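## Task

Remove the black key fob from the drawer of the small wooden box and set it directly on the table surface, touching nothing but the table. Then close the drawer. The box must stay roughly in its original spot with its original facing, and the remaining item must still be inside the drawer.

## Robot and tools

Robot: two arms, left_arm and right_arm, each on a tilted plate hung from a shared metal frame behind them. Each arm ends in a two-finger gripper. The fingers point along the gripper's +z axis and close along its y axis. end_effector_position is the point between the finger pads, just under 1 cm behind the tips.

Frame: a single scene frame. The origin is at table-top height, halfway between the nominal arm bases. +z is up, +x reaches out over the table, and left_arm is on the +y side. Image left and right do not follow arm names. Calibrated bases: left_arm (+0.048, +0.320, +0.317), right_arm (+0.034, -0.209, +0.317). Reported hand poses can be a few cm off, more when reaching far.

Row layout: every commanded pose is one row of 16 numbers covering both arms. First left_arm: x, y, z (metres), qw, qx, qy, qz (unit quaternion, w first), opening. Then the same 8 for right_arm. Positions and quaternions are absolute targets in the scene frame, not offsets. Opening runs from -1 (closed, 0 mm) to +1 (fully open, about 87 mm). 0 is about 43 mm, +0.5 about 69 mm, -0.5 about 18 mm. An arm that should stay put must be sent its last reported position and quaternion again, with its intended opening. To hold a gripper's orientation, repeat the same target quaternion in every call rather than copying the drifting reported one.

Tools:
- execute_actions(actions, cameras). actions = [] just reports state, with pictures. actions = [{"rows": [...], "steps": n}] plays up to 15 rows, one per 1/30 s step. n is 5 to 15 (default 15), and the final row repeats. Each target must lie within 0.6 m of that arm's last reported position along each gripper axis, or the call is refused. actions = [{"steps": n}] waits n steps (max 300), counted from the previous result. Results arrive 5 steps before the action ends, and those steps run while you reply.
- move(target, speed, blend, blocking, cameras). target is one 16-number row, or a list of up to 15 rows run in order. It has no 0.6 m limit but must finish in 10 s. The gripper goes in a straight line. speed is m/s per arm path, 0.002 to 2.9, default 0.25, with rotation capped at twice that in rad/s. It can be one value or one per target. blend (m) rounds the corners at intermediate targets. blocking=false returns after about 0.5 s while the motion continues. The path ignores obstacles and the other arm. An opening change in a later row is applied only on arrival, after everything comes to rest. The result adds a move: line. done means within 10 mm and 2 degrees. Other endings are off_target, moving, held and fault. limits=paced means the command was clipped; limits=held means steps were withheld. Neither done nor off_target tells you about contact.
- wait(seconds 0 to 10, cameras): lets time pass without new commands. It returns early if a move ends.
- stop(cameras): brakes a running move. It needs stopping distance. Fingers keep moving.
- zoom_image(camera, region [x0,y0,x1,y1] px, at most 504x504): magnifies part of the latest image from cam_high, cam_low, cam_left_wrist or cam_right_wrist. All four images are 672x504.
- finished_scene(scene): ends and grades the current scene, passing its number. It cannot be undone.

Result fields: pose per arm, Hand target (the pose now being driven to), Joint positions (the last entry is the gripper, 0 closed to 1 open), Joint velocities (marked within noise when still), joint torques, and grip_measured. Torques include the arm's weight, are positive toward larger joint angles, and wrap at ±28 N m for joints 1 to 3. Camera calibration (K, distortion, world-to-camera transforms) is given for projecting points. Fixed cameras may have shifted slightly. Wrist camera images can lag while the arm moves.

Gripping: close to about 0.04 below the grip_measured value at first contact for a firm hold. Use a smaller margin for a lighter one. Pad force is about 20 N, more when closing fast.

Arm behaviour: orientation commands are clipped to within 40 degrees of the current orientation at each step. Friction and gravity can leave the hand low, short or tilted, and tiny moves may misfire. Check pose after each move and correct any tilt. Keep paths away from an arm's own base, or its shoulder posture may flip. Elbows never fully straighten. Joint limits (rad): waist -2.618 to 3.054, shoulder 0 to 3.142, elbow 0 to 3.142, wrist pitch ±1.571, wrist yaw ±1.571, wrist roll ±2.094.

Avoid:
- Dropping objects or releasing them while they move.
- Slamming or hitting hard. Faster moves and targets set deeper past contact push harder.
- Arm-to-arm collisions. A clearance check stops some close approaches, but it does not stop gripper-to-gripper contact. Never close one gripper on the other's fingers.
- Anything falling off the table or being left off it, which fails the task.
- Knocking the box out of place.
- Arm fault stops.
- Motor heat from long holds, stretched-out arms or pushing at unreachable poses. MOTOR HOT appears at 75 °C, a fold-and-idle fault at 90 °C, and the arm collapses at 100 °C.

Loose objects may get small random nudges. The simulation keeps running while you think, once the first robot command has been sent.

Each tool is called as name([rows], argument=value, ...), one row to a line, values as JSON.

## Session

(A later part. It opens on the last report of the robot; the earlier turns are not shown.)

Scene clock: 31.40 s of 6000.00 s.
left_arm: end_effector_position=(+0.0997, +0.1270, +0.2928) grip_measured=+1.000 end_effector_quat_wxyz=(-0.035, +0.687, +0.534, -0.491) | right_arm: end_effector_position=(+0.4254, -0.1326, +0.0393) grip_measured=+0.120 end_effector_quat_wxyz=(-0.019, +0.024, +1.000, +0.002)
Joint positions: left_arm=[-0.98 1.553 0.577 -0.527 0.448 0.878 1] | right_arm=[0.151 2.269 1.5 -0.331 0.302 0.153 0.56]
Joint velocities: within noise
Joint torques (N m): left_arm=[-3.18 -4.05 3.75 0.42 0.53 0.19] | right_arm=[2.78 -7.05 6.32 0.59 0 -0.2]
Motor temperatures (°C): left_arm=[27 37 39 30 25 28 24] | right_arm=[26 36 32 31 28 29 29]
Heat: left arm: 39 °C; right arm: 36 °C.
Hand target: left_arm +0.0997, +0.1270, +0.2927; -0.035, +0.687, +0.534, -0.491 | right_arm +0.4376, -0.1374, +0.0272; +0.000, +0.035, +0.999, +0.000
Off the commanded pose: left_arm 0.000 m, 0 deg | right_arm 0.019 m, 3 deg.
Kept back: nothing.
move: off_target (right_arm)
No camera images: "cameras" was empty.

move(target=[0.0997, 0.1270, 0.2928, -0.035, 0.687, 0.534, -0.491, 1.0, 0.438, -0.137, 0.024, 0.0, 0.0349, 0.9994, 0.0, -0.35], speed=0.06, cameras=["cam_low", "cam_right_wrist"])

Scene clock: 32.53 s of 6000.00 s.
left_arm: end_effector_position=(+0.0997, +0.1270, +0.2928) grip_measured=+1.000 end_effector_quat_wxyz=(-0.035, +0.687, +0.534, -0.491) | right_arm: end_effector_position=(+0.4240, -0.1328, +0.0381) grip_measured=-0.350 end_effector_quat_wxyz=(-0.022, +0.022, +1.000, +0.001)
Joint positions: left_arm=[-0.98 1.553 0.577 -0.527 0.448 0.878 1] | right_arm=[0.15 2.274 1.503 -0.335 0.302 0.149 0.325]
Joint velocities: within noise
Joint torques (N m): left_arm=[-3.25 -4.07 3.81 0.42 0.53 0.18] | right_arm=[2.69 -7.13 6.26 0.69 0.01 -0.2]
Motor temperatures (°C): left_arm=[27 37 39 30 25 28 24] | right_arm=[26 36 32 31 28 29 29]
Heat: left arm: 39 °C; right arm: 36 °C.
Hand target: left_arm +0.0997, +0.1270, +0.2927; -0.035, +0.687, +0.534, -0.491 | right_arm +0.4373, -0.1376, +0.0252; +0.000, +0.035, +0.999, +0.000
Off the commanded pose: left_arm 0.000 m, 0 deg | right_arm 0.020 m, 3 deg.
Kept back: nothing.
move: off_target (right_arm)
camera_calibration:
cam_right_wrist: T_world_to_cam=[[-0.0236281, -0.999711, -0.0044383, -0.124372], [-0.603779, 0.0107316, 0.797079, 0.246744], [-0.796801, 0.0215132, -0.603858, 0.500158], [0, 0, 0, 1]] pos_world=[0.544567, -0.137744, 0.104798]
Images, in order (width x height): cam_low 672x504, cam_right_wrist 672x504.

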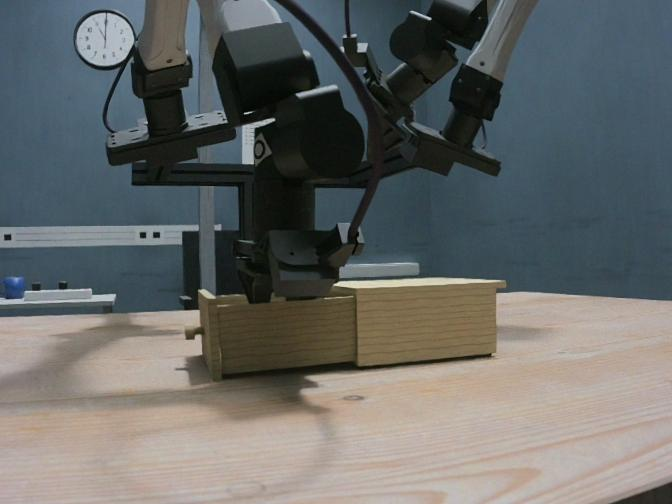

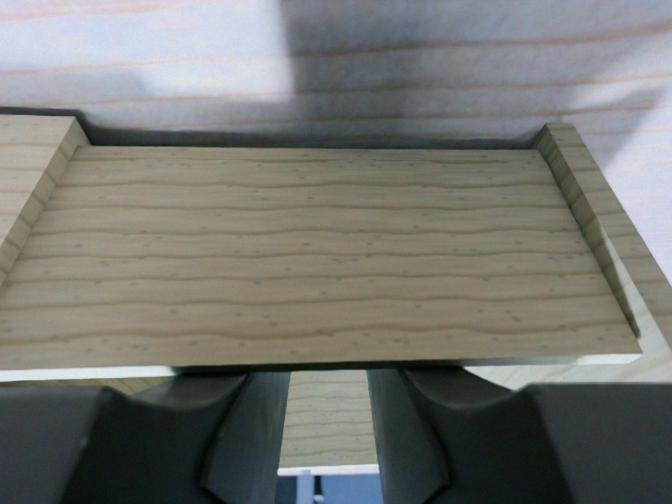

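zoom_image(camera="cam_low", region=[220, 210, 380, 330])

zoom_image(camera="cam_right_wrist", region=[100, 320, 520, 504])

Scaled by 3.150 from the camera's 672x504 image, which has a finer 960x720 frame.

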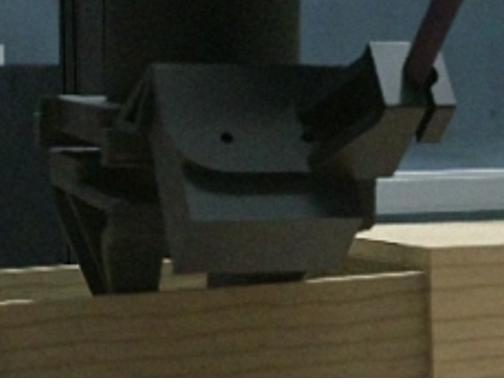

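Scaled by 1.200 from the camera's 672x504 image, which has a finer 960x720 frame.

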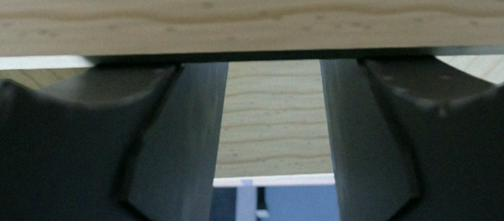

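move(target=[0.0997, 0.1270, 0.2928, -0.035, 0.687, 0.534, -0.491, 1.0, 0.446, -0.138, 0.012, 0.0, 0.0349, 0.9994, 0.0, 0.12], speed=0.06, cameras=["cam_low", "cam_high"])

Scene clock: 35.87 s of 6000.00 s.
left_arm: end_effector_position=(+0.0997, +0.1270, +0.2928) grip_measured=+1.000 end_effector_quat_wxyz=(-0.035, +0.687, +0.534, -0.491) | right_arm: end_effector_position=(+0.4211, -0.1340, +0.0368) grip_measured=+0.120 end_effector_quat_wxyz=(-0.044, +0.012, +0.999, +0.000)
Joint positions: left_arm=[-0.98 1.553 0.577 -0.527 0.448 0.878 1] | right_arm=[0.147 2.302 1.558 -0.406 0.3 0.14 0.56]
Joint velocities: within noise
Joint torques (N m): left_arm=[-3.19 -4.1 3.74 0.43 0.53 0.18] | right_arm=[1.89 -5.98 7.05 1.15 -0.03 -0.15]
Motor temperatures (°C): left_arm=[27 37 39 30 25 28 24] | right_arm=[26 36 32 31 28 29 29]
Heat: left arm: 39 °C; right arm: 36 °C.
Hand target: left_arm +0.0997, +0.1270, +0.2927; -0.035, +0.687, +0.534, -0.491 | right_arm +0.4446, -0.1394, +0.0160; -0.001, +0.035, +0.999, -0.001
Off the commanded pose: left_arm 0.000 m, 0 deg | right_arm 0.035 m, 6 deg.
Kept back: nothing.
move: off_target (right_arm)
Images, in order (width x height): cam_high 672x504, cam_low 672x504.

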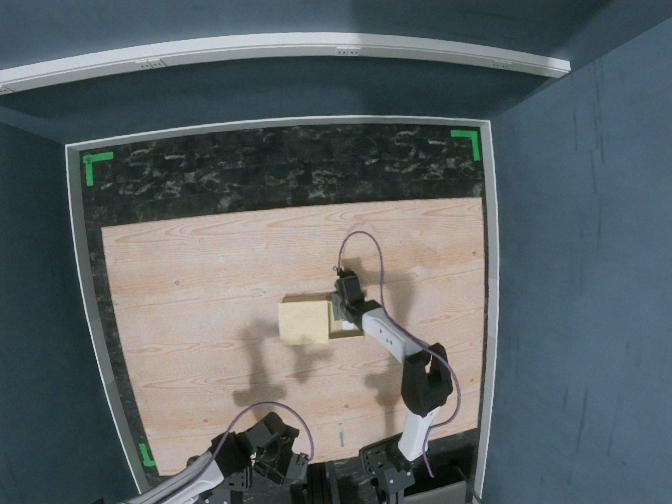

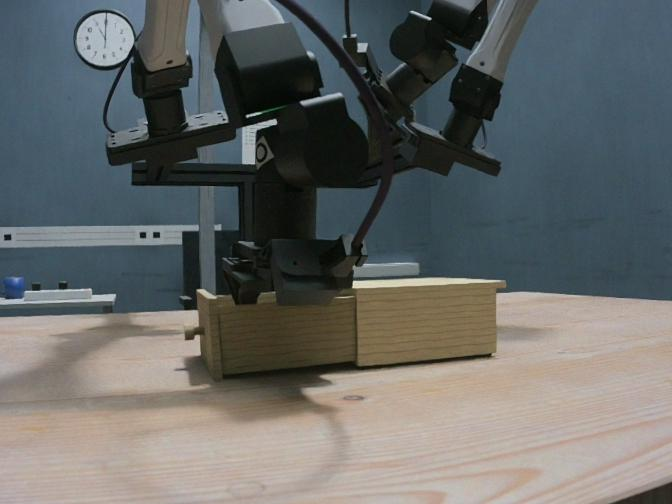

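execute_actions(actions=[], cameras=["cam_high", "cam_low", "cam_right_wrist"])

zoom_image(camera="cam_low", region=[180, 220, 380, 390])

zoom_image(camera="cam_high", region=[300, 250, 400, 350])

Scene clock: 36.87 s of 6000.00 s.
left_arm: end_effector_position=(+0.0997, +0.1270, +0.2928) grip_measured=+1.000 end_effector_quat_wxyz=(-0.035, +0.687, +0.534, -0.491) | right_arm: end_effector_position=(+0.4210, -0.1340, +0.0368) grip_measured=+0.120 end_effector_quat_wxyz=(-0.044, +0.011, +0.999, -0.001)
Joint positions: left_arm=[-0.98 1.553 0.577 -0.527 0.448 0.878 1] | right_arm=[0.147 2.303 1.558 -0.408 0.3 0.14 0.56]
Joint velocities: within noise
Joint torques (N m): left_arm=[-3.21 -4.1 3.74 0.42 0.53 0.18] | right_arm=[1.95 -6.05 7.01 1.14 -0.01 -0.18]
Motor temperatures (°C): left_arm=[27 37 39 30 25 28 24] | right_arm=[26 36 32 31 28 29 29]
Heat: left arm: 39 °C; right arm: 36 °C.
Hand target: left_arm +0.0997, +0.1270, +0.2927; -0.035, +0.687, +0.534, -0.491 | right_arm +0.4445, -0.1394, +0.0159; -0.001, +0.035, +0.999, -0.001
Off the commanded pose: left_arm 0.000 m, 0 deg | right_arm 0.035 m, 6 deg.
Steps of this call (1-30: nothing new was sent). Readings (end_effector_position of left_arm | right_arm):
1: (+0.0997, +0.1270, +0.2928) | (+0.4212, -0.1340, +0.0368)
2: (+0.0997, +0.1270, +0.2928) | (+0.4211, -0.1341, +0.0369)
4: (+0.0997, +0.1270, +0.2928) | (+0.4210, -0.1341, +0.0369)
8: (+0.0997, +0.1270, +0.2928) | (+0.4210, -0.1340, +0.0368)
30: the state above
camera_calibration:
cam_right_wrist: T_world_to_cam=[[-0.00253301, -0.999996, -0.00139109, -0.134721], [-0.567438, 0.000291882, 0.823416, 0.228233], [-0.823412, 0.00287507, -0.567437, 0.504382], [0, 0, 0, 1]] pos_world=[0.544481, -0.136238, 0.0980869]
Images, in order (width x height): cam_high 672x504, cam_low 672x504, cam_right_wrist 672x504.

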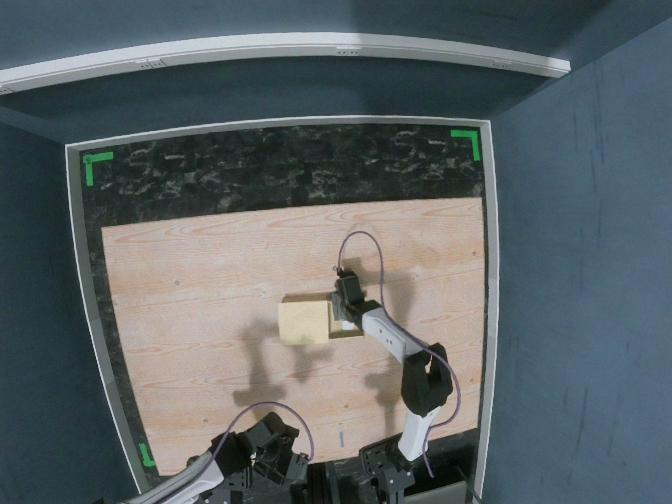

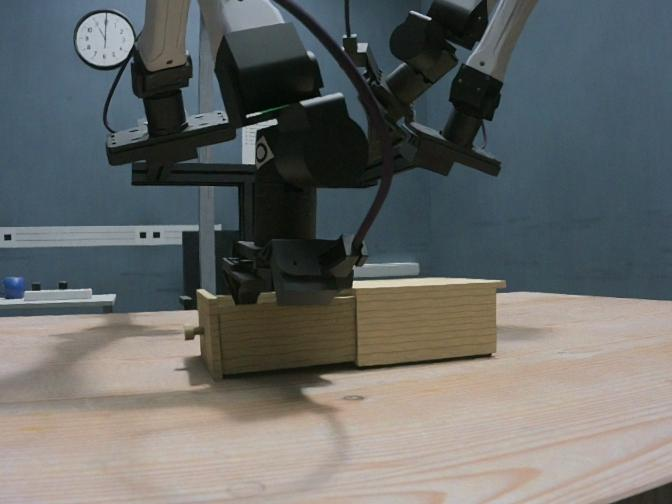

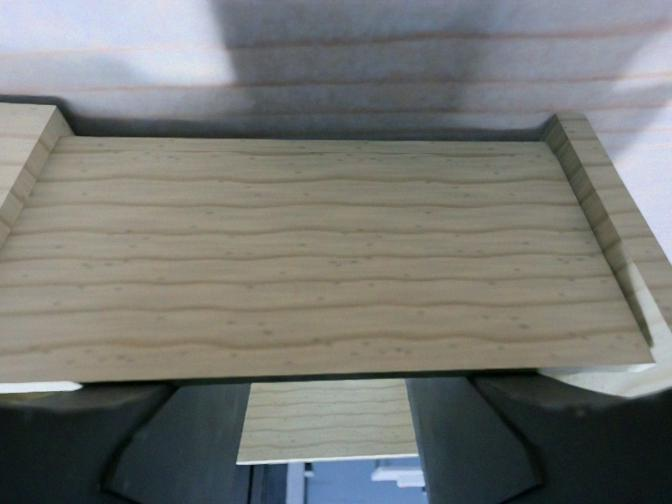

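Scaled by 2.520 from the camera's 672x504 image, which has a finer 960x720 frame.

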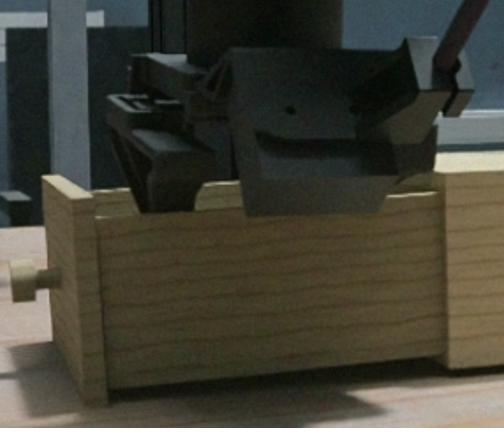

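Scaled by 5.040 from the camera's 672x504 image, which has a finer 960x720 frame.

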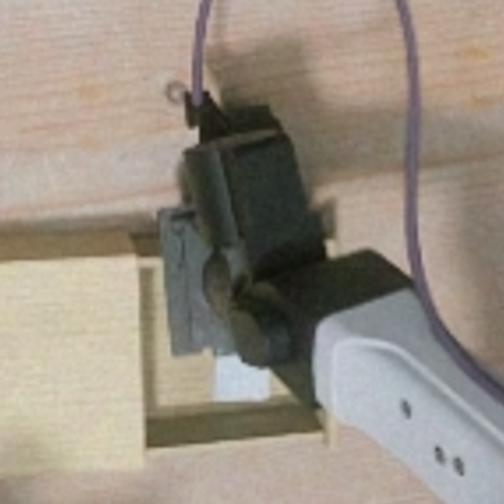

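move(target=[0.0997, 0.1270, 0.2928, -0.035, 0.687, 0.534, -0.491, 1.0, 0.425, -0.137, 0.105, 0.1907, 0.0343, 0.9810, -0.0067, 0.12], speed=0.22, cameras=["cam_low", "cam_high", "cam_right_wrist"])

zoom_image(camera="cam_right_wrist", region=[140, 100, 540, 400])

zoom_image(camera="cam_low", region=[180, 160, 420, 390])

Scene clock: 40.53 s of 6000.00 s.
left_arm: end_effector_position=(+0.0997, +0.1270, +0.2928) grip_measured=+1.000 end_effector_quat_wxyz=(-0.035, +0.687, +0.534, -0.491) | right_arm: end_effector_position=(+0.4099, -0.1372, +0.0917) grip_measured=+0.120 end_effector_quat_wxyz=(+0.163, +0.031, +0.986, -0.007)
Joint positions: left_arm=[-0.98 1.553 0.577 -0.527 0.448 0.878 1] | right_arm=[0.223 1.938 0.9 0.304 0.4 0.093 0.56]
Joint velocities: within noise
Joint torques (N m): left_arm=[-3.21 -4.08 3.75 0.42 0.54 0.18] | right_arm=[4.89 -10.52 2.41 0.94 0.17 -0.23]
Motor temperatures (°C): left_arm=[27 37 39 30 25 28 24] | right_arm=[26 36 32 31 28 29 29]
Heat: left arm: 39 °C; right arm: 36 °C.
Hand target: left_arm +0.0997, +0.1270, +0.2927; -0.035, +0.687, +0.534, -0.491 | right_arm +0.4248, -0.1370, +0.1048; +0.190, +0.035, +0.981, -0.007
Off the commanded pose: left_arm 0.000 m, 0 deg | right_arm 0.020 m, 3 deg.
Kept back: nothing.
move: off_target (right_arm)
camera_calibration:
cam_right_wrist: T_world_to_cam=[[-0.0423784, -0.999065, 0.00852173, -0.122276], [-0.85121, 0.0405699, 0.523255, 0.326167], [-0.523111, 0.0149209, -0.852134, 0.431088], [0, 0, 0, 1]] pos_world=[0.497962, -0.141827, 0.197718]
Images, in order (width x height): cam_high 672x504, cam_low 672x504, cam_right_wrist 672x504.

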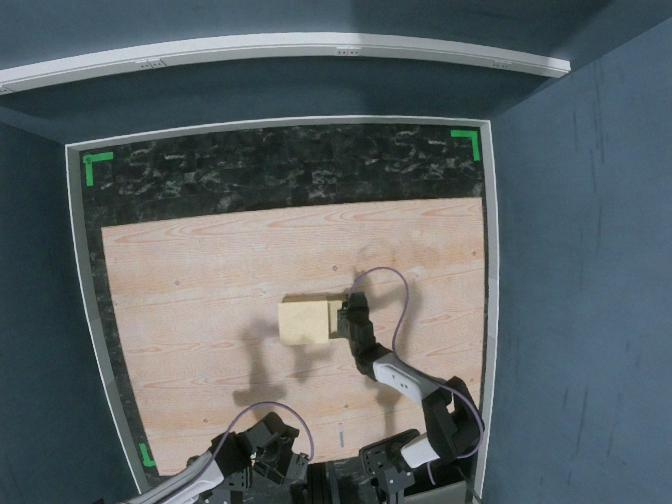

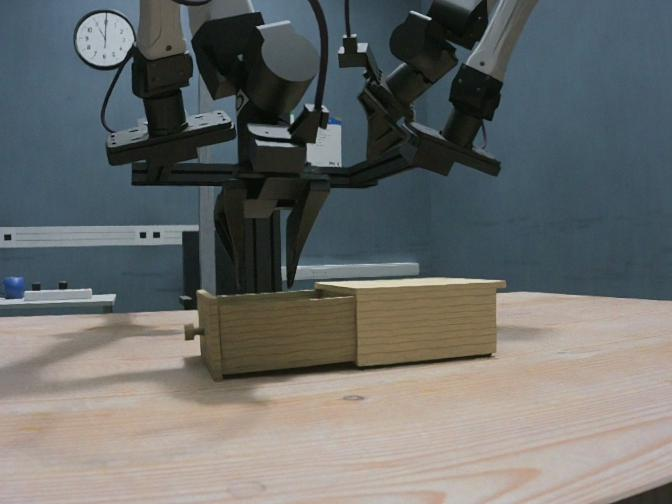

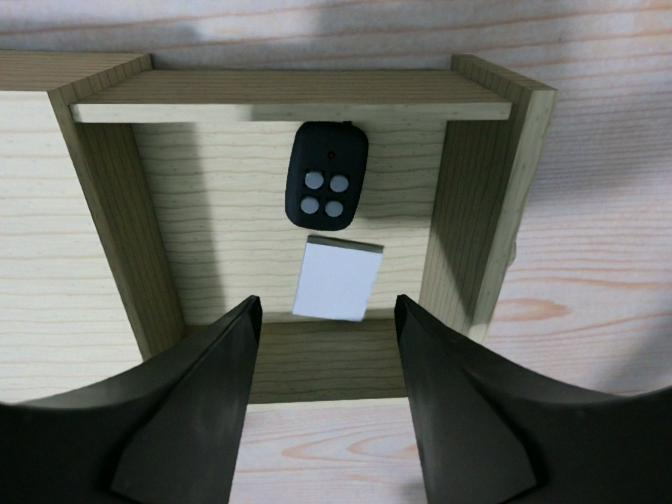

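Scaled by 1.260 from the camera's 672x504 image, which has a finer 960x720 frame.

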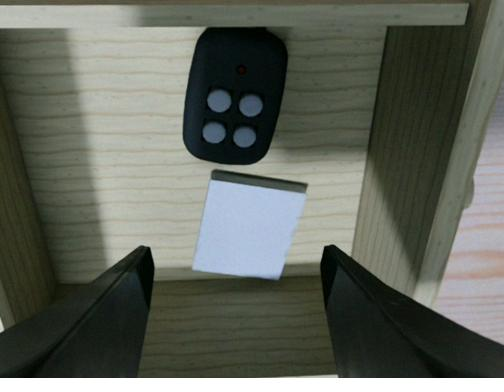

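Scaled by 2.100 from the camera's 672x504 image, which has a finer 960x720 frame.

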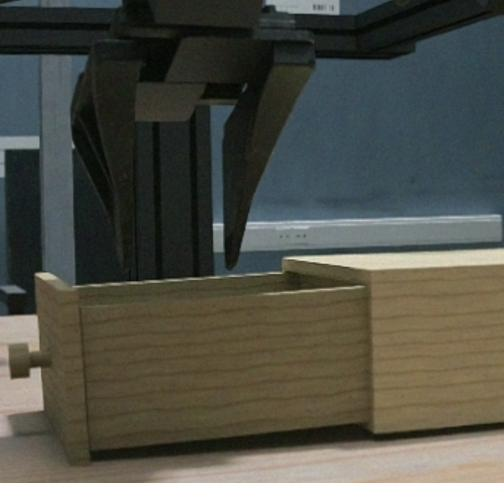

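move([
  [0.0997, 0.1270, 0.2928, -0.035, 0.687, 0.534, -0.491, 1.0, 0.443, -0.139, 0.080, 0.1897, 0.1026, 0.9762, -0.0199, 0.12],
  [0.0997, 0.1270, 0.2928, -0.035, 0.687, 0.534, -0.491, 1.0, 0.443, -0.139, 0.029, 0.1897, 0.1026, 0.9762, -0.0199, 0.12],
], speed=[0.2, 0.08], blend=[0.01, 0], cameras=["cam_low", "cam_right_wrist"])

zoom_image(camera="cam_right_wrist", region=[140, 150, 540, 500])

Scene clock: 42.90 s of 6000.00 s.
left_arm: end_effector_position=(+0.0997, +0.1270, +0.2928) grip_measured=+1.000 end_effector_quat_wxyz=(-0.035, +0.687, +0.534, -0.491) | right_arm: end_effector_position=(+0.4357, -0.1371, +0.0334) grip_measured=+0.120 end_effector_quat_wxyz=(+0.180, +0.098, +0.979, -0.021)
Joint positions: left_arm=[-0.98 1.553 0.577 -0.527 0.448 0.878 1] | right_arm=[0.174 2.18 1.068 0.424 0.417 0.174 0.56]
Joint velocities: within noise
Joint torques (N m): left_arm=[-3.23 -4.05 3.75 0.43 0.53 0.18] | right_arm=[3.18 -6.79 4.16 1.01 -0.04 -0.2]
Motor temperatures (°C): left_arm=[27 37 39 30 25 28 24] | right_arm=[26 36 32 31 28 29 29]
Heat: left arm: 39 °C; right arm: 36 °C.
Hand target: left_arm +0.0997, +0.1270, +0.2927; -0.035, +0.687, +0.534, -0.491 | right_arm +0.4429, -0.1392, +0.0293; +0.190, +0.103, +0.976, -0.020
Off the commanded pose: left_arm 0.000 m, 0 deg | right_arm 0.009 m, 1 deg.
Kept back: nothing.
move: done
camera_calibration:
cam_right_wrist: T_world_to_cam=[[-0.179052, -0.983764, 0.0122294, -0.0590437], [-0.855609, 0.161839, 0.491671, 0.398148], [-0.485668, 0.077571, -0.870695, 0.387762], [0, 0, 0, 1]] pos_world=[0.51841, -0.1526, 0.142587]
Images, in order (width x height): cam_low 672x504, cam_right_wrist 672x504.

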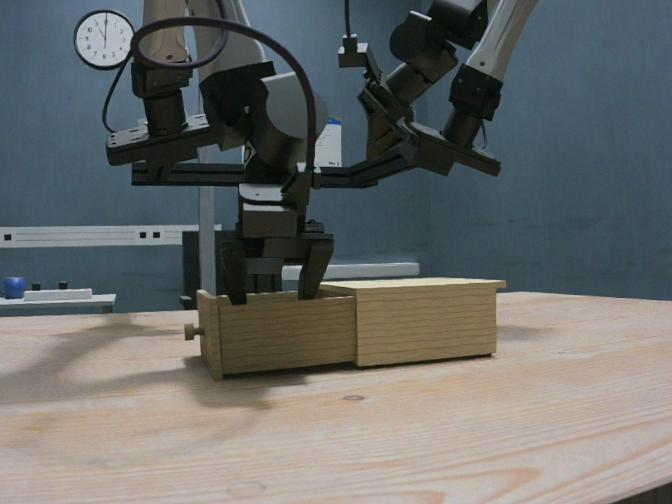

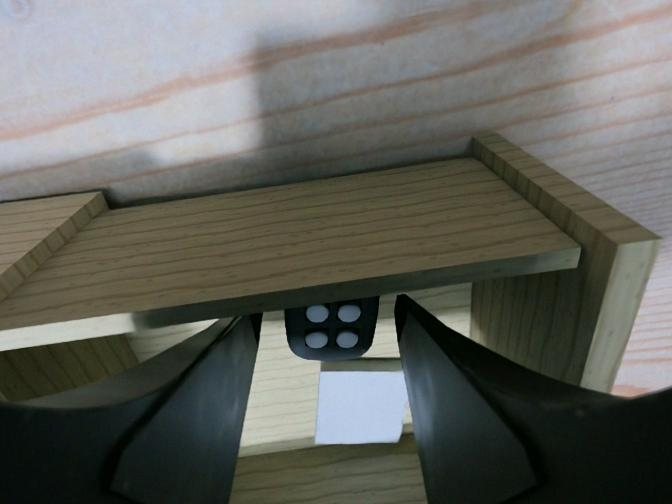

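Scaled by 1.260 from the camera's 672x504 image, which has a finer 960x720 frame.

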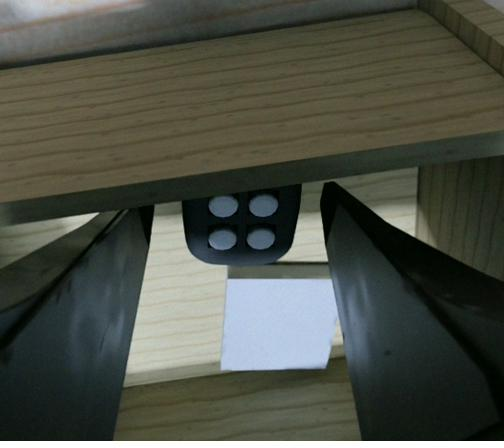

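move(target=[0.0997, 0.1270, 0.2928, -0.035, 0.687, 0.534, -0.491, 1.0, 0.444, -0.139, 0.019, 0.1897, 0.1026, 0.9762, -0.0199, 0.12], speed=0.05, cameras=[])

Scene clock: 44.07 s of 6000.00 s.
left_arm: end_effector_position=(+0.0997, +0.1270, +0.2928) grip_measured=+1.000 end_effector_quat_wxyz=(-0.035, +0.687, +0.534, -0.491) | right_arm: end_effector_position=(+0.4405, -0.1360, +0.0282) grip_measured=+0.120 end_effector_quat_wxyz=(+0.184, +0.098, +0.978, -0.019)
Joint positions: left_arm=[-0.98 1.553 0.577 -0.527 0.448 0.878 1] | right_arm=[0.17 2.203 1.091 0.435 0.412 0.169 0.56]
Joint velocities: within noise
Joint torques (N m): left_arm=[-3.21 -4.08 3.74 0.43 0.54 0.17] | right_arm=[2.77 -6.09 4.25 1.11 -0.05 -0.21]
Motor temperatures (°C): left_arm=[27 37 39 30 25 28 24] | right_arm=[26 36 32 31 28 29 29]
Heat: left arm: 39 °C; right arm: 36 °C.
Hand target: left_arm +0.0997, +0.1270, +0.2927; -0.035, +0.687, +0.534, -0.491 | right_arm +0.4438, -0.1392, +0.0195; +0.190, +0.103, +0.976, -0.020
Off the commanded pose: left_arm 0.000 m, 0 deg | right_arm 0.010 m, 1 deg.
Kept back: nothing.
move: done
No camera images: "cameras" was empty.

move(target=[0.0997, 0.1270, 0.2928, -0.035, 0.687, 0.534, -0.491, 1.0, 0.444, -0.139, 0.018, 0.1897, 0.1026, 0.9762, -0.0199, -0.40], speed=0.05, cameras=["cam_right_wrist"])

Scene clock: 46.97 s of 6000.00 s.
left_arm: end_effector_position=(+0.0997, +0.1270, +0.2928) grip_measured=+1.000 end_effector_quat_wxyz=(-0.035, +0.687, +0.534, -0.491) | right_arm: end_effector_position=(+0.4414, -0.1351, +0.0281) grip_measured=-0.178 end_effector_quat_wxyz=(+0.186, +0.097, +0.978, -0.017)
Joint positions: left_arm=[-0.98 1.553 0.577 -0.527 0.448 0.878 1] | right_arm=[0.17 2.205 1.092 0.437 0.407 0.168 0.411]
Joint velocities: within noise
Joint torques (N m): left_arm=[-3.22 -4.1 3.78 0.42 0.54 0.19] | right_arm=[2.69 -5.86 4.3 1.1 0 -0.22]
Motor temperatures (°C): left_arm=[27 37 39 30 25 28 24] | right_arm=[26 36 32 31 28 29 29]
Heat: left arm: 39 °C; right arm: 36 °C.
Hand target: left_arm +0.0997, +0.1270, +0.2927; -0.035, +0.687, +0.534, -0.491 | right_arm +0.4437, -0.1392, +0.0184; +0.190, +0.103, +0.976, -0.020
Off the commanded pose: left_arm 0.000 m, 0 deg | right_arm 0.011 m, 1 deg.
Kept back: nothing.
move: off_target (right_arm)
camera_calibration:
cam_right_wrist: T_world_to_cam=[[-0.177372, -0.984138, 0.0033086, -0.0564891], [-0.86166, 0.15692, 0.482617, 0.407689], [-0.475481, 0.0827516, -0.875825, 0.382079], [0, 0, 0, 1]] pos_world=[0.522941, -0.151185, 0.138064]
Images, in order (width x height): cam_right_wrist 672x504.

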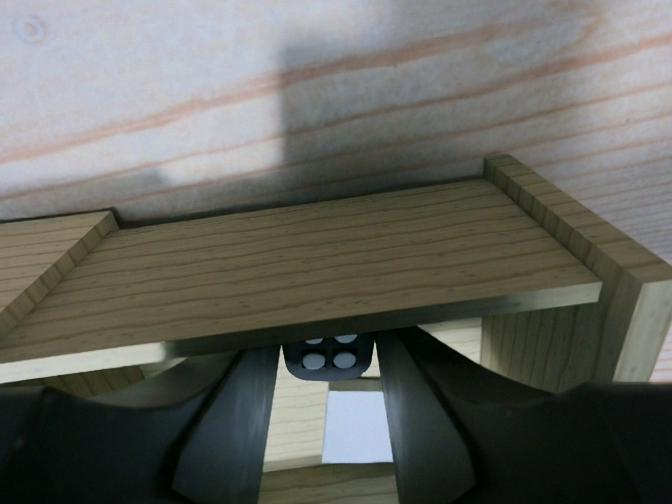

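move([
  [0.0997, 0.1270, 0.2928, -0.035, 0.687, 0.534, -0.491, 1.0, 0.446, -0.139, 0.135, 0.1897, 0.1026, 0.9762, -0.0199, -0.40],
  [0.0997, 0.1270, 0.2928, -0.035, 0.687, 0.534, -0.491, 1.0, 0.446, -0.325, 0.125, 0.1897, 0.1026, 0.9762, -0.0199, -0.40],
  [0.0997, 0.1270, 0.2928, -0.035, 0.687, 0.534, -0.491, 1.0, 0.446, -0.330, 0.050, 0.1897, 0.1026, 0.9762, -0.0199, -0.40],
], speed=[0.18, 0.3, 0.2], blend=[0.02, 0.03, 0], cameras=["cam_low", "cam_high", "cam_right_wrist"])

zoom_image(camera="cam_low", region=[20, 180, 360, 420])

Scene clock: 49.80 s of 6000.00 s.
left_arm: end_effector_position=(+0.0997, +0.1270, +0.2928) grip_measured=+1.000 end_effector_quat_wxyz=(-0.035, +0.687, +0.534, -0.491) | right_arm: end_effector_position=(+0.4381, -0.3253, +0.0518) grip_measured=-0.178 end_effector_quat_wxyz=(+0.176, +0.104, +0.979, -0.019)
Joint positions: left_arm=[-0.98 1.553 0.577 -0.527 0.448 0.878 1] | right_arm=[-0.299 1.987 1.046 0.313 0.039 -0.106 0.411]
Joint velocities: within noise
Joint torques (N m): left_arm=[-3.18 -4.07 3.75 0.43 0.53 0.19] | right_arm=[0.17 -7.79 4.56 1.06 -0.17 -0.26]
Motor temperatures (°C): left_arm=[27 37 39 30 25 27 23] | right_arm=[26 37 32 31 28 29 29]
Heat: left arm: 39 °C; right arm: 37 °C.
Hand target: left_arm +0.0997, +0.1270, +0.2927; -0.035, +0.687, +0.534, -0.491 | right_arm +0.4459, -0.3301, +0.0503; +0.190, +0.102, +0.976, -0.020
Off the commanded pose: left_arm 0.000 m, 0 deg | right_arm 0.009 m, 2 deg.
Kept back: nothing.
move: done
camera_calibration:
cam_right_wrist: T_world_to_cam=[[-0.19138, -0.981498, 0.00597488, -0.237468], [-0.850346, 0.168841, 0.498402, 0.421381], [-0.49019, 0.0903033, -0.866925, 0.425435], [0, 0, 0, 1]] pos_world=[0.521417, -0.342639, 0.160222]
Images, in order (width x height): cam_high 672x504, cam_low 672x504, cam_right_wrist 672x504.

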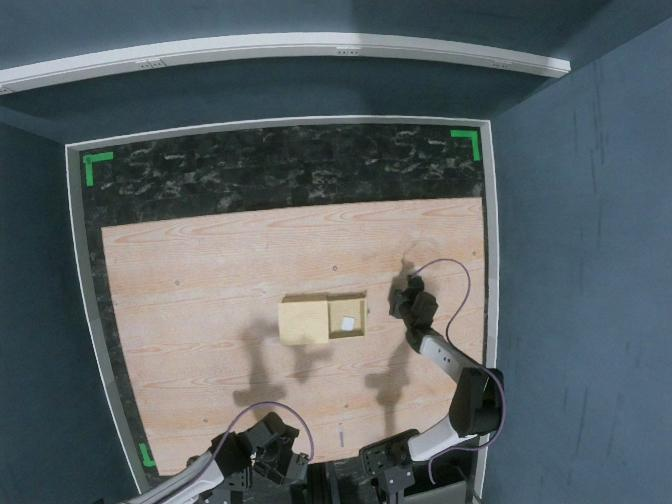

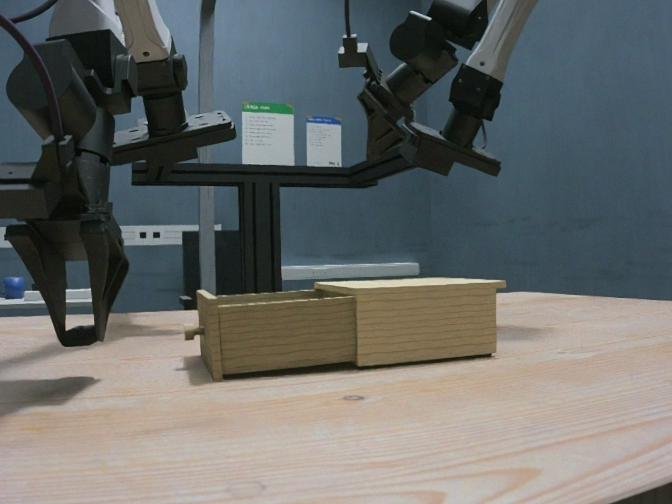

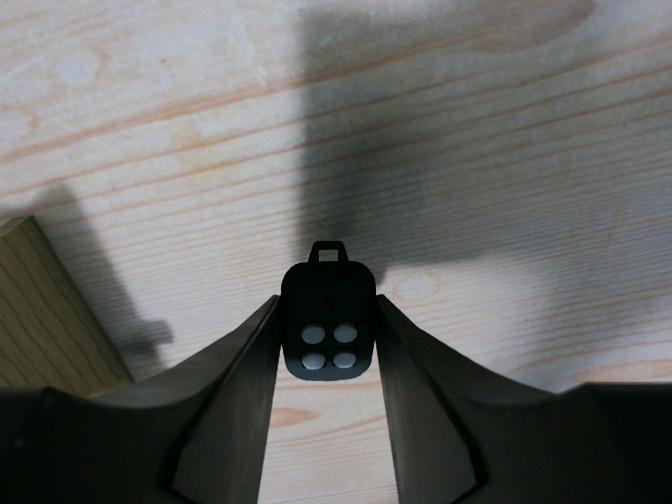

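Scaled by 1.482 from the camera's 672x504 image, which has a finer 960x720 frame.

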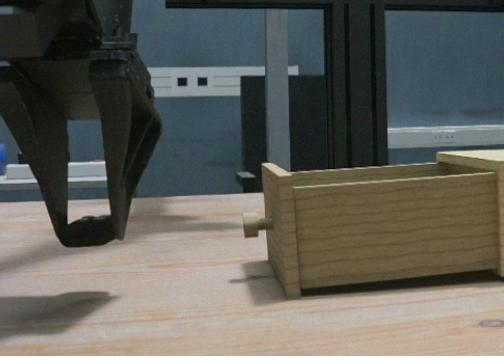

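move(target=[0.0997, 0.1270, 0.2928, -0.035, 0.687, 0.534, -0.491, 1.0, 0.446, -0.330, 0.020, 0.1897, 0.1026, 0.9762, -0.0199, -0.40], speed=0.08, cameras=["cam_low"])

zoom_image(camera="cam_low", region=[20, 260, 220, 420])

Scene clock: 51.13 s of 6000.00 s.
left_arm: end_effector_position=(+0.0997, +0.1270, +0.2928) grip_measured=+1.000 end_effector_quat_wxyz=(-0.035, +0.687, +0.534, -0.491) | right_arm: end_effector_position=(+0.4402, -0.3254, +0.0237) grip_measured=-0.178 end_effector_quat_wxyz=(+0.179, +0.104, +0.978, -0.019)
Joint positions: left_arm=[-0.98 1.553 0.577 -0.527 0.448 0.878 1] | right_arm=[-0.304 2.095 1.1 0.371 0.034 -0.109 0.411]
Joint velocities: within noise
Joint torques (N m): left_arm=[-3.19 -4.07 3.81 0.43 0.53 0.18] | right_arm=[0.16 -7.43 4.21 1.08 -0.13 -0.26]
Motor temperatures (°C): left_arm=[27 37 39 30 25 27 23] | right_arm=[26 37 32 31 28 29 29]
Heat: left arm: 39 °C; right arm: 37 °C.
Hand target: left_arm +0.0997, +0.1270, +0.2927; -0.035, +0.687, +0.534, -0.491 | right_arm +0.4458, -0.3299, +0.0203; +0.190, +0.103, +0.976, -0.020
Off the commanded pose: left_arm 0.000 m, 0 deg | right_arm 0.008 m, 1 deg.
Kept back: nothing.
move: done
Images, in order (width x height): cam_low 672x504.

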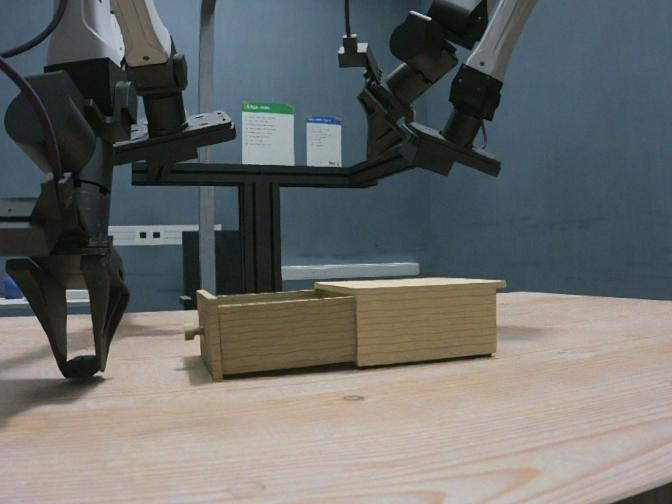

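Scaled by 2.520 from the camera's 672x504 image, which has a finer 960x720 frame.

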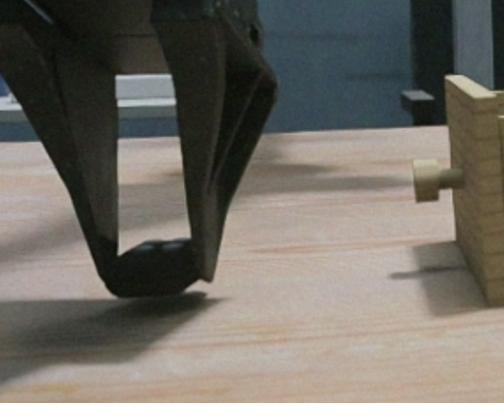

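move(target=[0.0997, 0.1270, 0.2928, -0.035, 0.687, 0.534, -0.491, 1.0, 0.446, -0.330, 0.011, 0.1897, 0.1026, 0.9762, -0.0199, -0.40], speed=0.05, cameras=["cam_low"])

zoom_image(camera="cam_low", region=[20, 260, 220, 420])

Scene clock: 52.07 s of 6000.00 s.
left_arm: end_effector_position=(+0.0997, +0.1270, +0.2928) grip_measured=+1.000 end_effector_quat_wxyz=(-0.035, +0.687, +0.534, -0.491) | right_arm: end_effector_position=(+0.4404, -0.3250, +0.0173) grip_measured=-0.178 end_effector_quat_wxyz=(+0.179, +0.104, +0.978, -0.019)
Joint positions: left_arm=[-0.98 1.553 0.577 -0.527 0.448 0.878 1] | right_arm=[-0.304 2.119 1.114 0.381 0.033 -0.11 0.411]
Joint velocities: within noise
Joint torques (N m): left_arm=[-3.21 -4.08 3.74 0.43 0.53 0.17] | right_arm=[-0.08 -6.83 4.68 1.1 -0.13 -0.26]
Motor temperatures (°C): left_arm=[27 37 39 30 25 27 23] | right_arm=[26 37 32 31 28 29 29]
Heat: left arm: 39 °C; right arm: 37 °C.
Hand target: left_arm +0.0997, +0.1270, +0.2927; -0.035, +0.687, +0.534, -0.491 | right_arm +0.4458, -0.3300, +0.0114; +0.190, +0.103, +0.976, -0.020
Off the commanded pose: left_arm 0.000 m, 0 deg | right_arm 0.010 m, 1 deg.
Kept back: nothing.
move: done
Images, in order (width x height): cam_low 672x504.

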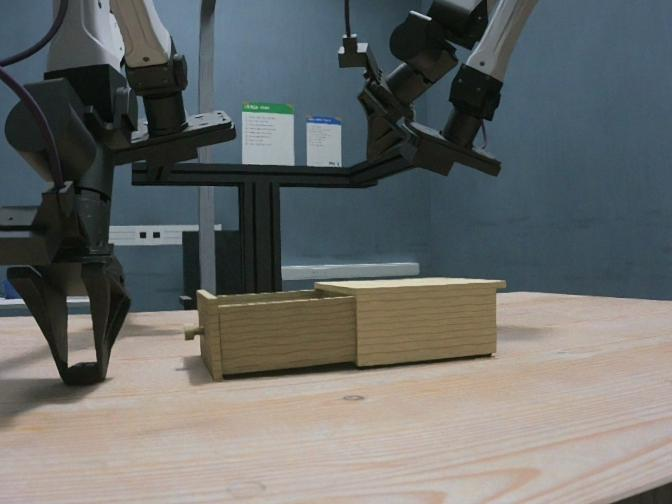

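Scaled by 2.520 from the camera's 672x504 image, which has a finer 960x720 frame.

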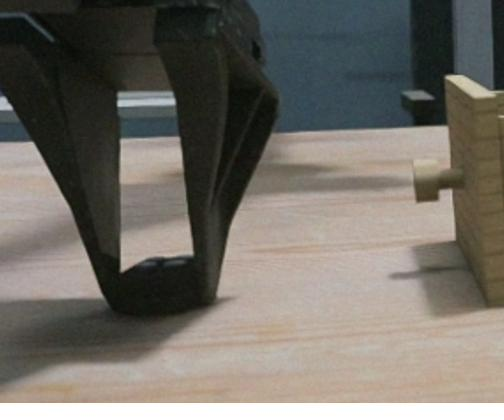

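move([
  [0.0997, 0.1270, 0.2928, -0.035, 0.687, 0.534, -0.491, 1.0, 0.446, -0.330, 0.005, 0.1897, 0.1026, 0.9762, -0.0199, -0.40],
  [0.0997, 0.1270, 0.2928, -0.035, 0.687, 0.534, -0.491, 1.0, 0.446, -0.330, 0.007, 0.1897, 0.1026, 0.9762, -0.0199, 0.12],
], speed=[0.05, 0.05], cameras=["cam_low"])

zoom_image(camera="cam_low", region=[20, 260, 220, 420])

Scene clock: 53.63 s of 6000.00 s.
left_arm: end_effector_position=(+0.0997, +0.1270, +0.2928) grip_measured=+1.000 end_effector_quat_wxyz=(-0.035, +0.687, +0.534, -0.491) | right_arm: end_effector_position=(+0.4446, -0.3270, +0.0162) grip_measured=+0.120 end_effector_quat_wxyz=(+0.184, +0.104, +0.977, -0.019)
Joint positions: left_arm=[-0.98 1.553 0.577 -0.527 0.448 0.878 1] | right_arm=[-0.307 2.127 1.125 0.388 0.029 -0.111 0.56]
Joint velocities: within noise
Joint torques (N m): left_arm=[-3.23 -4.1 3.79 0.42 0.53 0.18] | right_arm=[0.28 -6.39 4.36 1.13 -0.09 -0.19]
Motor temperatures (°C): left_arm=[27 37 39 30 25 27 23] | right_arm=[26 37 32 31 28 29 29]
Heat: left arm: 39 °C; right arm: 37 °C.
Hand target: left_arm +0.0997, +0.1270, +0.2927; -0.035, +0.687, +0.534, -0.491 | right_arm +0.4457, -0.3299, +0.0074; +0.190, +0.103, +0.976, -0.020
Off the commanded pose: left_arm 0.000 m, 0 deg | right_arm 0.010 m, 1 deg.
Kept back: nothing.
move: done; target 2's new opening was sent with right_arm's hand 0.012 m and 1 deg from that target
Images, in order (width x height): cam_low 672x504.

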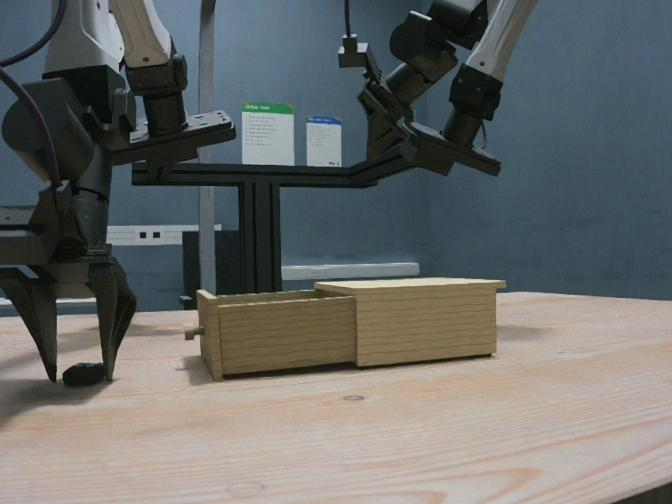

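Scaled by 2.520 from the camera's 672x504 image, which has a finer 960x720 frame.

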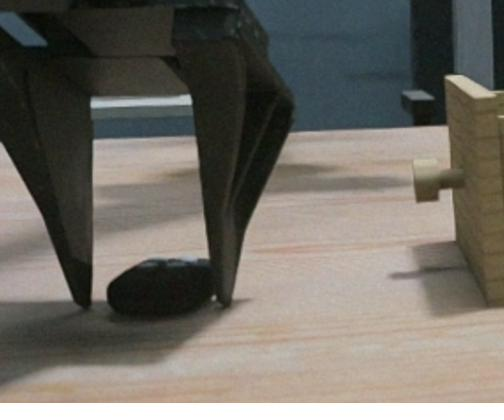

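move([
  [0.0997, 0.1270, 0.2928, -0.035, 0.687, 0.534, -0.491, 1.0, 0.448, -0.328, 0.080, 0.1897, 0.1026, 0.9762, -0.0199, 0.12],
  [0.0997, 0.1270, 0.2928, -0.035, 0.687, 0.534, -0.491, 1.0, 0.410, -0.288, 0.070, 0.1907, 0.0343, 0.9810, -0.0067, 0.12],
  [0.0997, 0.1270, 0.2928, -0.035, 0.687, 0.534, -0.491, 1.0, 0.410, -0.282, 0.044, 0.1907, 0.0343, 0.9810, -0.0067, 0.12],
], speed=[0.2, 0.22, 0.15], blend=[0.015, 0.01, 0], cameras=["cam_low", "cam_high", "cam_right_wrist"])

zoom_image(camera="cam_low", region=[40, 220, 360, 420])

Scene clock: 56.40 s of 6000.00 s.
left_arm: end_effector_position=(+0.0997, +0.1270, +0.2928) grip_measured=+1.000 end_effector_quat_wxyz=(-0.035, +0.687, +0.534, -0.491) | right_arm: end_effector_position=(+0.4029, -0.2820, +0.0469) grip_measured=+0.120 end_effector_quat_wxyz=(+0.181, +0.039, +0.983, -0.001)
Joint positions: left_arm=[-0.98 1.553 0.577 -0.527 0.448 0.878 1] | right_arm=[-0.226 1.98 0.859 0.489 0.039 -0.184 0.56]
Joint velocities: within noise
Joint torques (N m): left_arm=[-3.23 -4.05 3.75 0.43 0.53 0.19] | right_arm=[2.06 -6.41 3.37 1.02 0.04 -0.21]
Motor temperatures (°C): left_arm=[27 37 39 30 25 27 23] | right_arm=[26 37 32 31 28 29 29]
Heat: left arm: 39 °C; right arm: 37 °C.
Hand target: left_arm +0.0997, +0.1270, +0.2927; -0.035, +0.687, +0.534, -0.491 | right_arm +0.4098, -0.2820, +0.0442; +0.190, +0.034, +0.981, -0.007
Off the commanded pose: left_arm 0.000 m, 0 deg | right_arm 0.008 m, 1 deg.
Kept back: nothing.
move: done
camera_calibration:
cam_right_wrist: T_world_to_cam=[[-0.0582344, -0.998286, -0.00584274, -0.25957], [-0.869117, 0.0478182, 0.492289, 0.360284], [-0.491166, 0.0337462, -0.870412, 0.384755], [0, 0, 0, 1]] pos_world=[0.486991, -0.289338, 0.156015]
Images, in order (width x height): cam_high 672x504, cam_low 672x504, cam_right_wrist 672x504.

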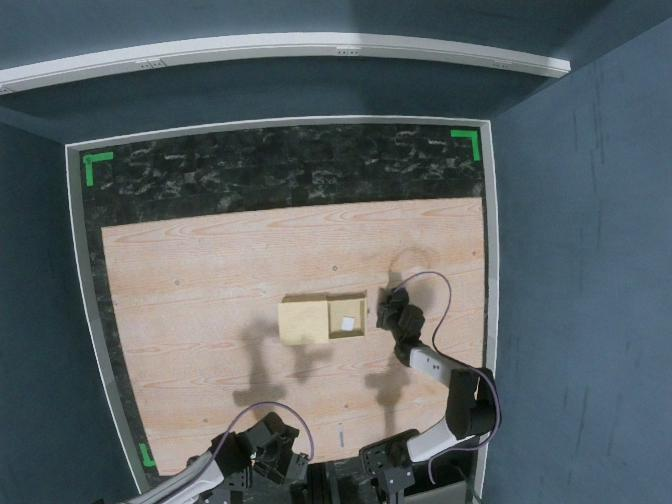

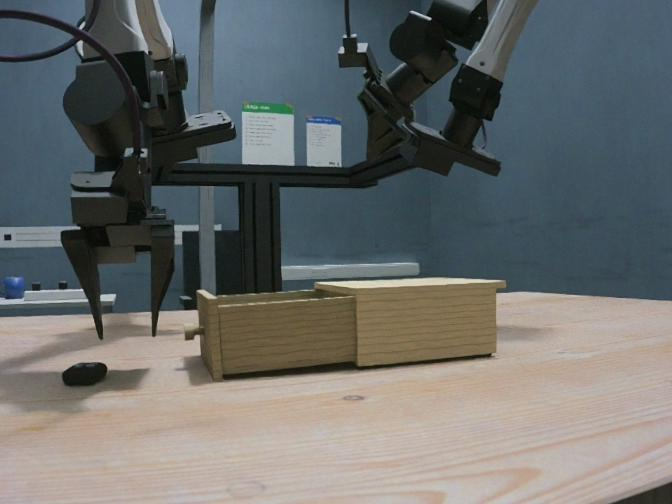

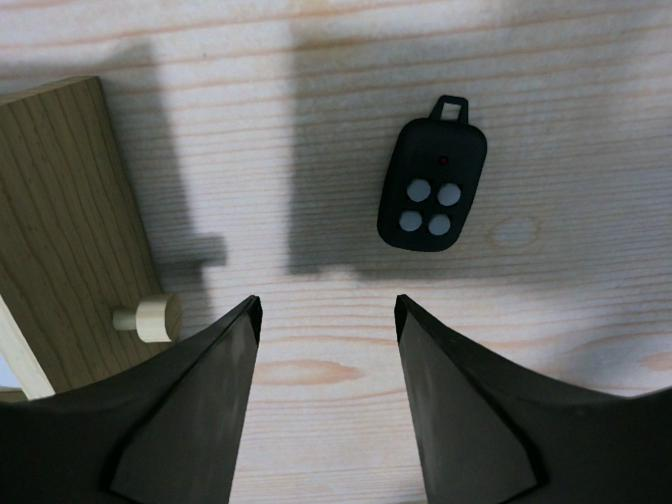

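Scaled by 1.575 from the camera's 672x504 image, which has a finer 960x720 frame.

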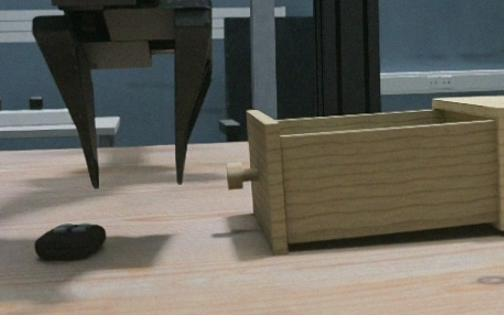

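move([
  [0.0997, 0.1270, 0.2928, -0.035, 0.687, 0.534, -0.491, 1.0, 0.417, -0.280, 0.032, 0.1907, 0.0343, 0.9810, -0.0067, 0.12],
  [0.0997, 0.1270, 0.2928, -0.035, 0.687, 0.534, -0.491, 1.0, 0.421, -0.165, 0.034, 0.1907, 0.0343, 0.9810, -0.0067, 0.12],
  [0.0997, 0.1270, 0.2928, -0.035, 0.687, 0.534, -0.491, 1.0, 0.424, -0.118, 0.034, 0.1907, 0.0343, 0.9810, -0.0067, 0.12],
], speed=[0.1, 0.12, 0.05], cameras=["cam_low", "cam_high", "cam_right_wrist"])

zoom_image(camera="cam_low", region=[200, 220, 520, 420])

Scene clock: 59.53 s of 6000.00 s.
left_arm: end_effector_position=(+0.0997, +0.1270, +0.2928) grip_measured=+1.000 end_effector_quat_wxyz=(-0.035, +0.687, +0.534, -0.491) | right_arm: end_effector_position=(+0.4258, -0.1661, +0.0440) grip_measured=+0.119 end_effector_quat_wxyz=(+0.190, +0.037, +0.978, -0.077)
Joint positions: left_arm=[-0.98 1.553 0.577 -0.527 0.448 0.878 1] | right_arm=[0.165 2.135 0.982 0.496 0.499 0.017 0.56]
Joint velocities: within noise
Joint torques (N m): left_arm=[-3.21 -4.05 3.78 0.43 0.55 0.18] | right_arm=[9.05 -4.96 3.82 0.87 -0.9 0.5]
Motor temperatures (°C): left_arm=[27 37 39 30 25 27 23] | right_arm=[26 37 32 31 28 29 29]
Heat: left arm: 39 °C; right arm: 37 °C.
Hand target: left_arm +0.0997, +0.1270, +0.2927; -0.035, +0.687, +0.534, -0.491 | right_arm +0.4212, -0.1199, +0.0384; +0.189, +0.034, +0.981, -0.008
Off the commanded pose: left_arm 0.000 m, 0 deg | right_arm 0.049 m, 8 deg.
Kept back: nothing.
move: off_target (right_arm)
camera_calibration:
cam_right_wrist: T_world_to_cam=[[-0.0816785, -0.986304, 0.143295, -0.137157], [-0.873925, 0.139997, 0.465462, 0.39448], [-0.479148, -0.087211, -0.873391, 0.364449], [0, 0, 0, 1]] pos_world=[0.508168, -0.158721, 0.154345]
Images, in order (width x height): cam_high 672x504, cam_low 672x504, cam_right_wrist 672x504.

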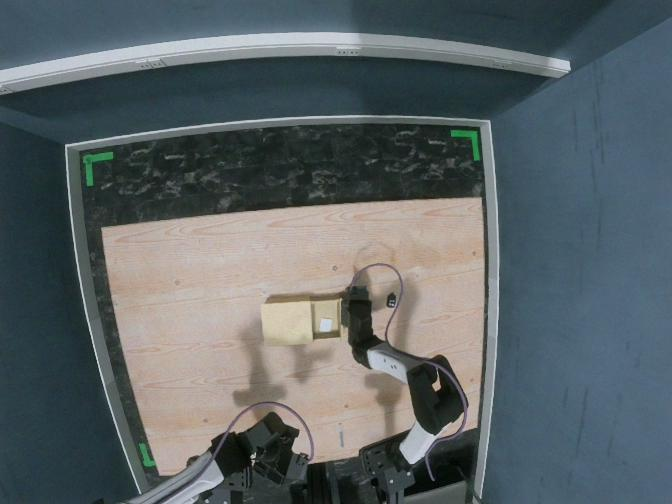

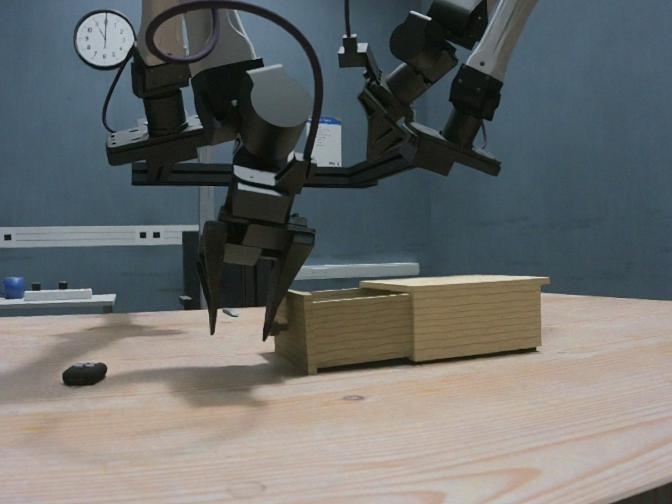

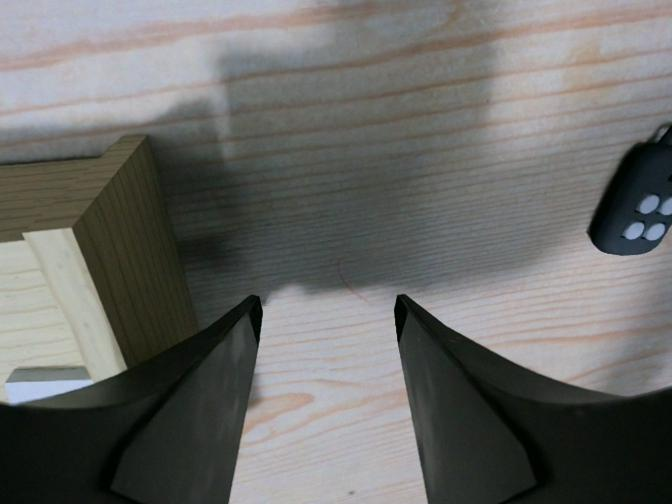

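Scaled by 1.575 from the camera's 672x504 image, which has a finer 960x720 frame.

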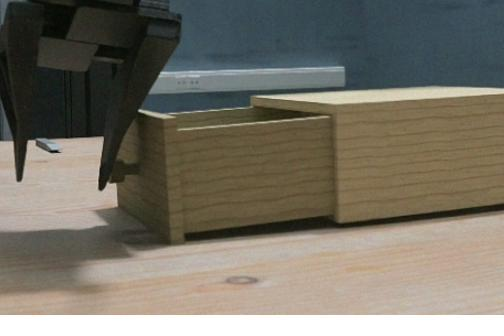

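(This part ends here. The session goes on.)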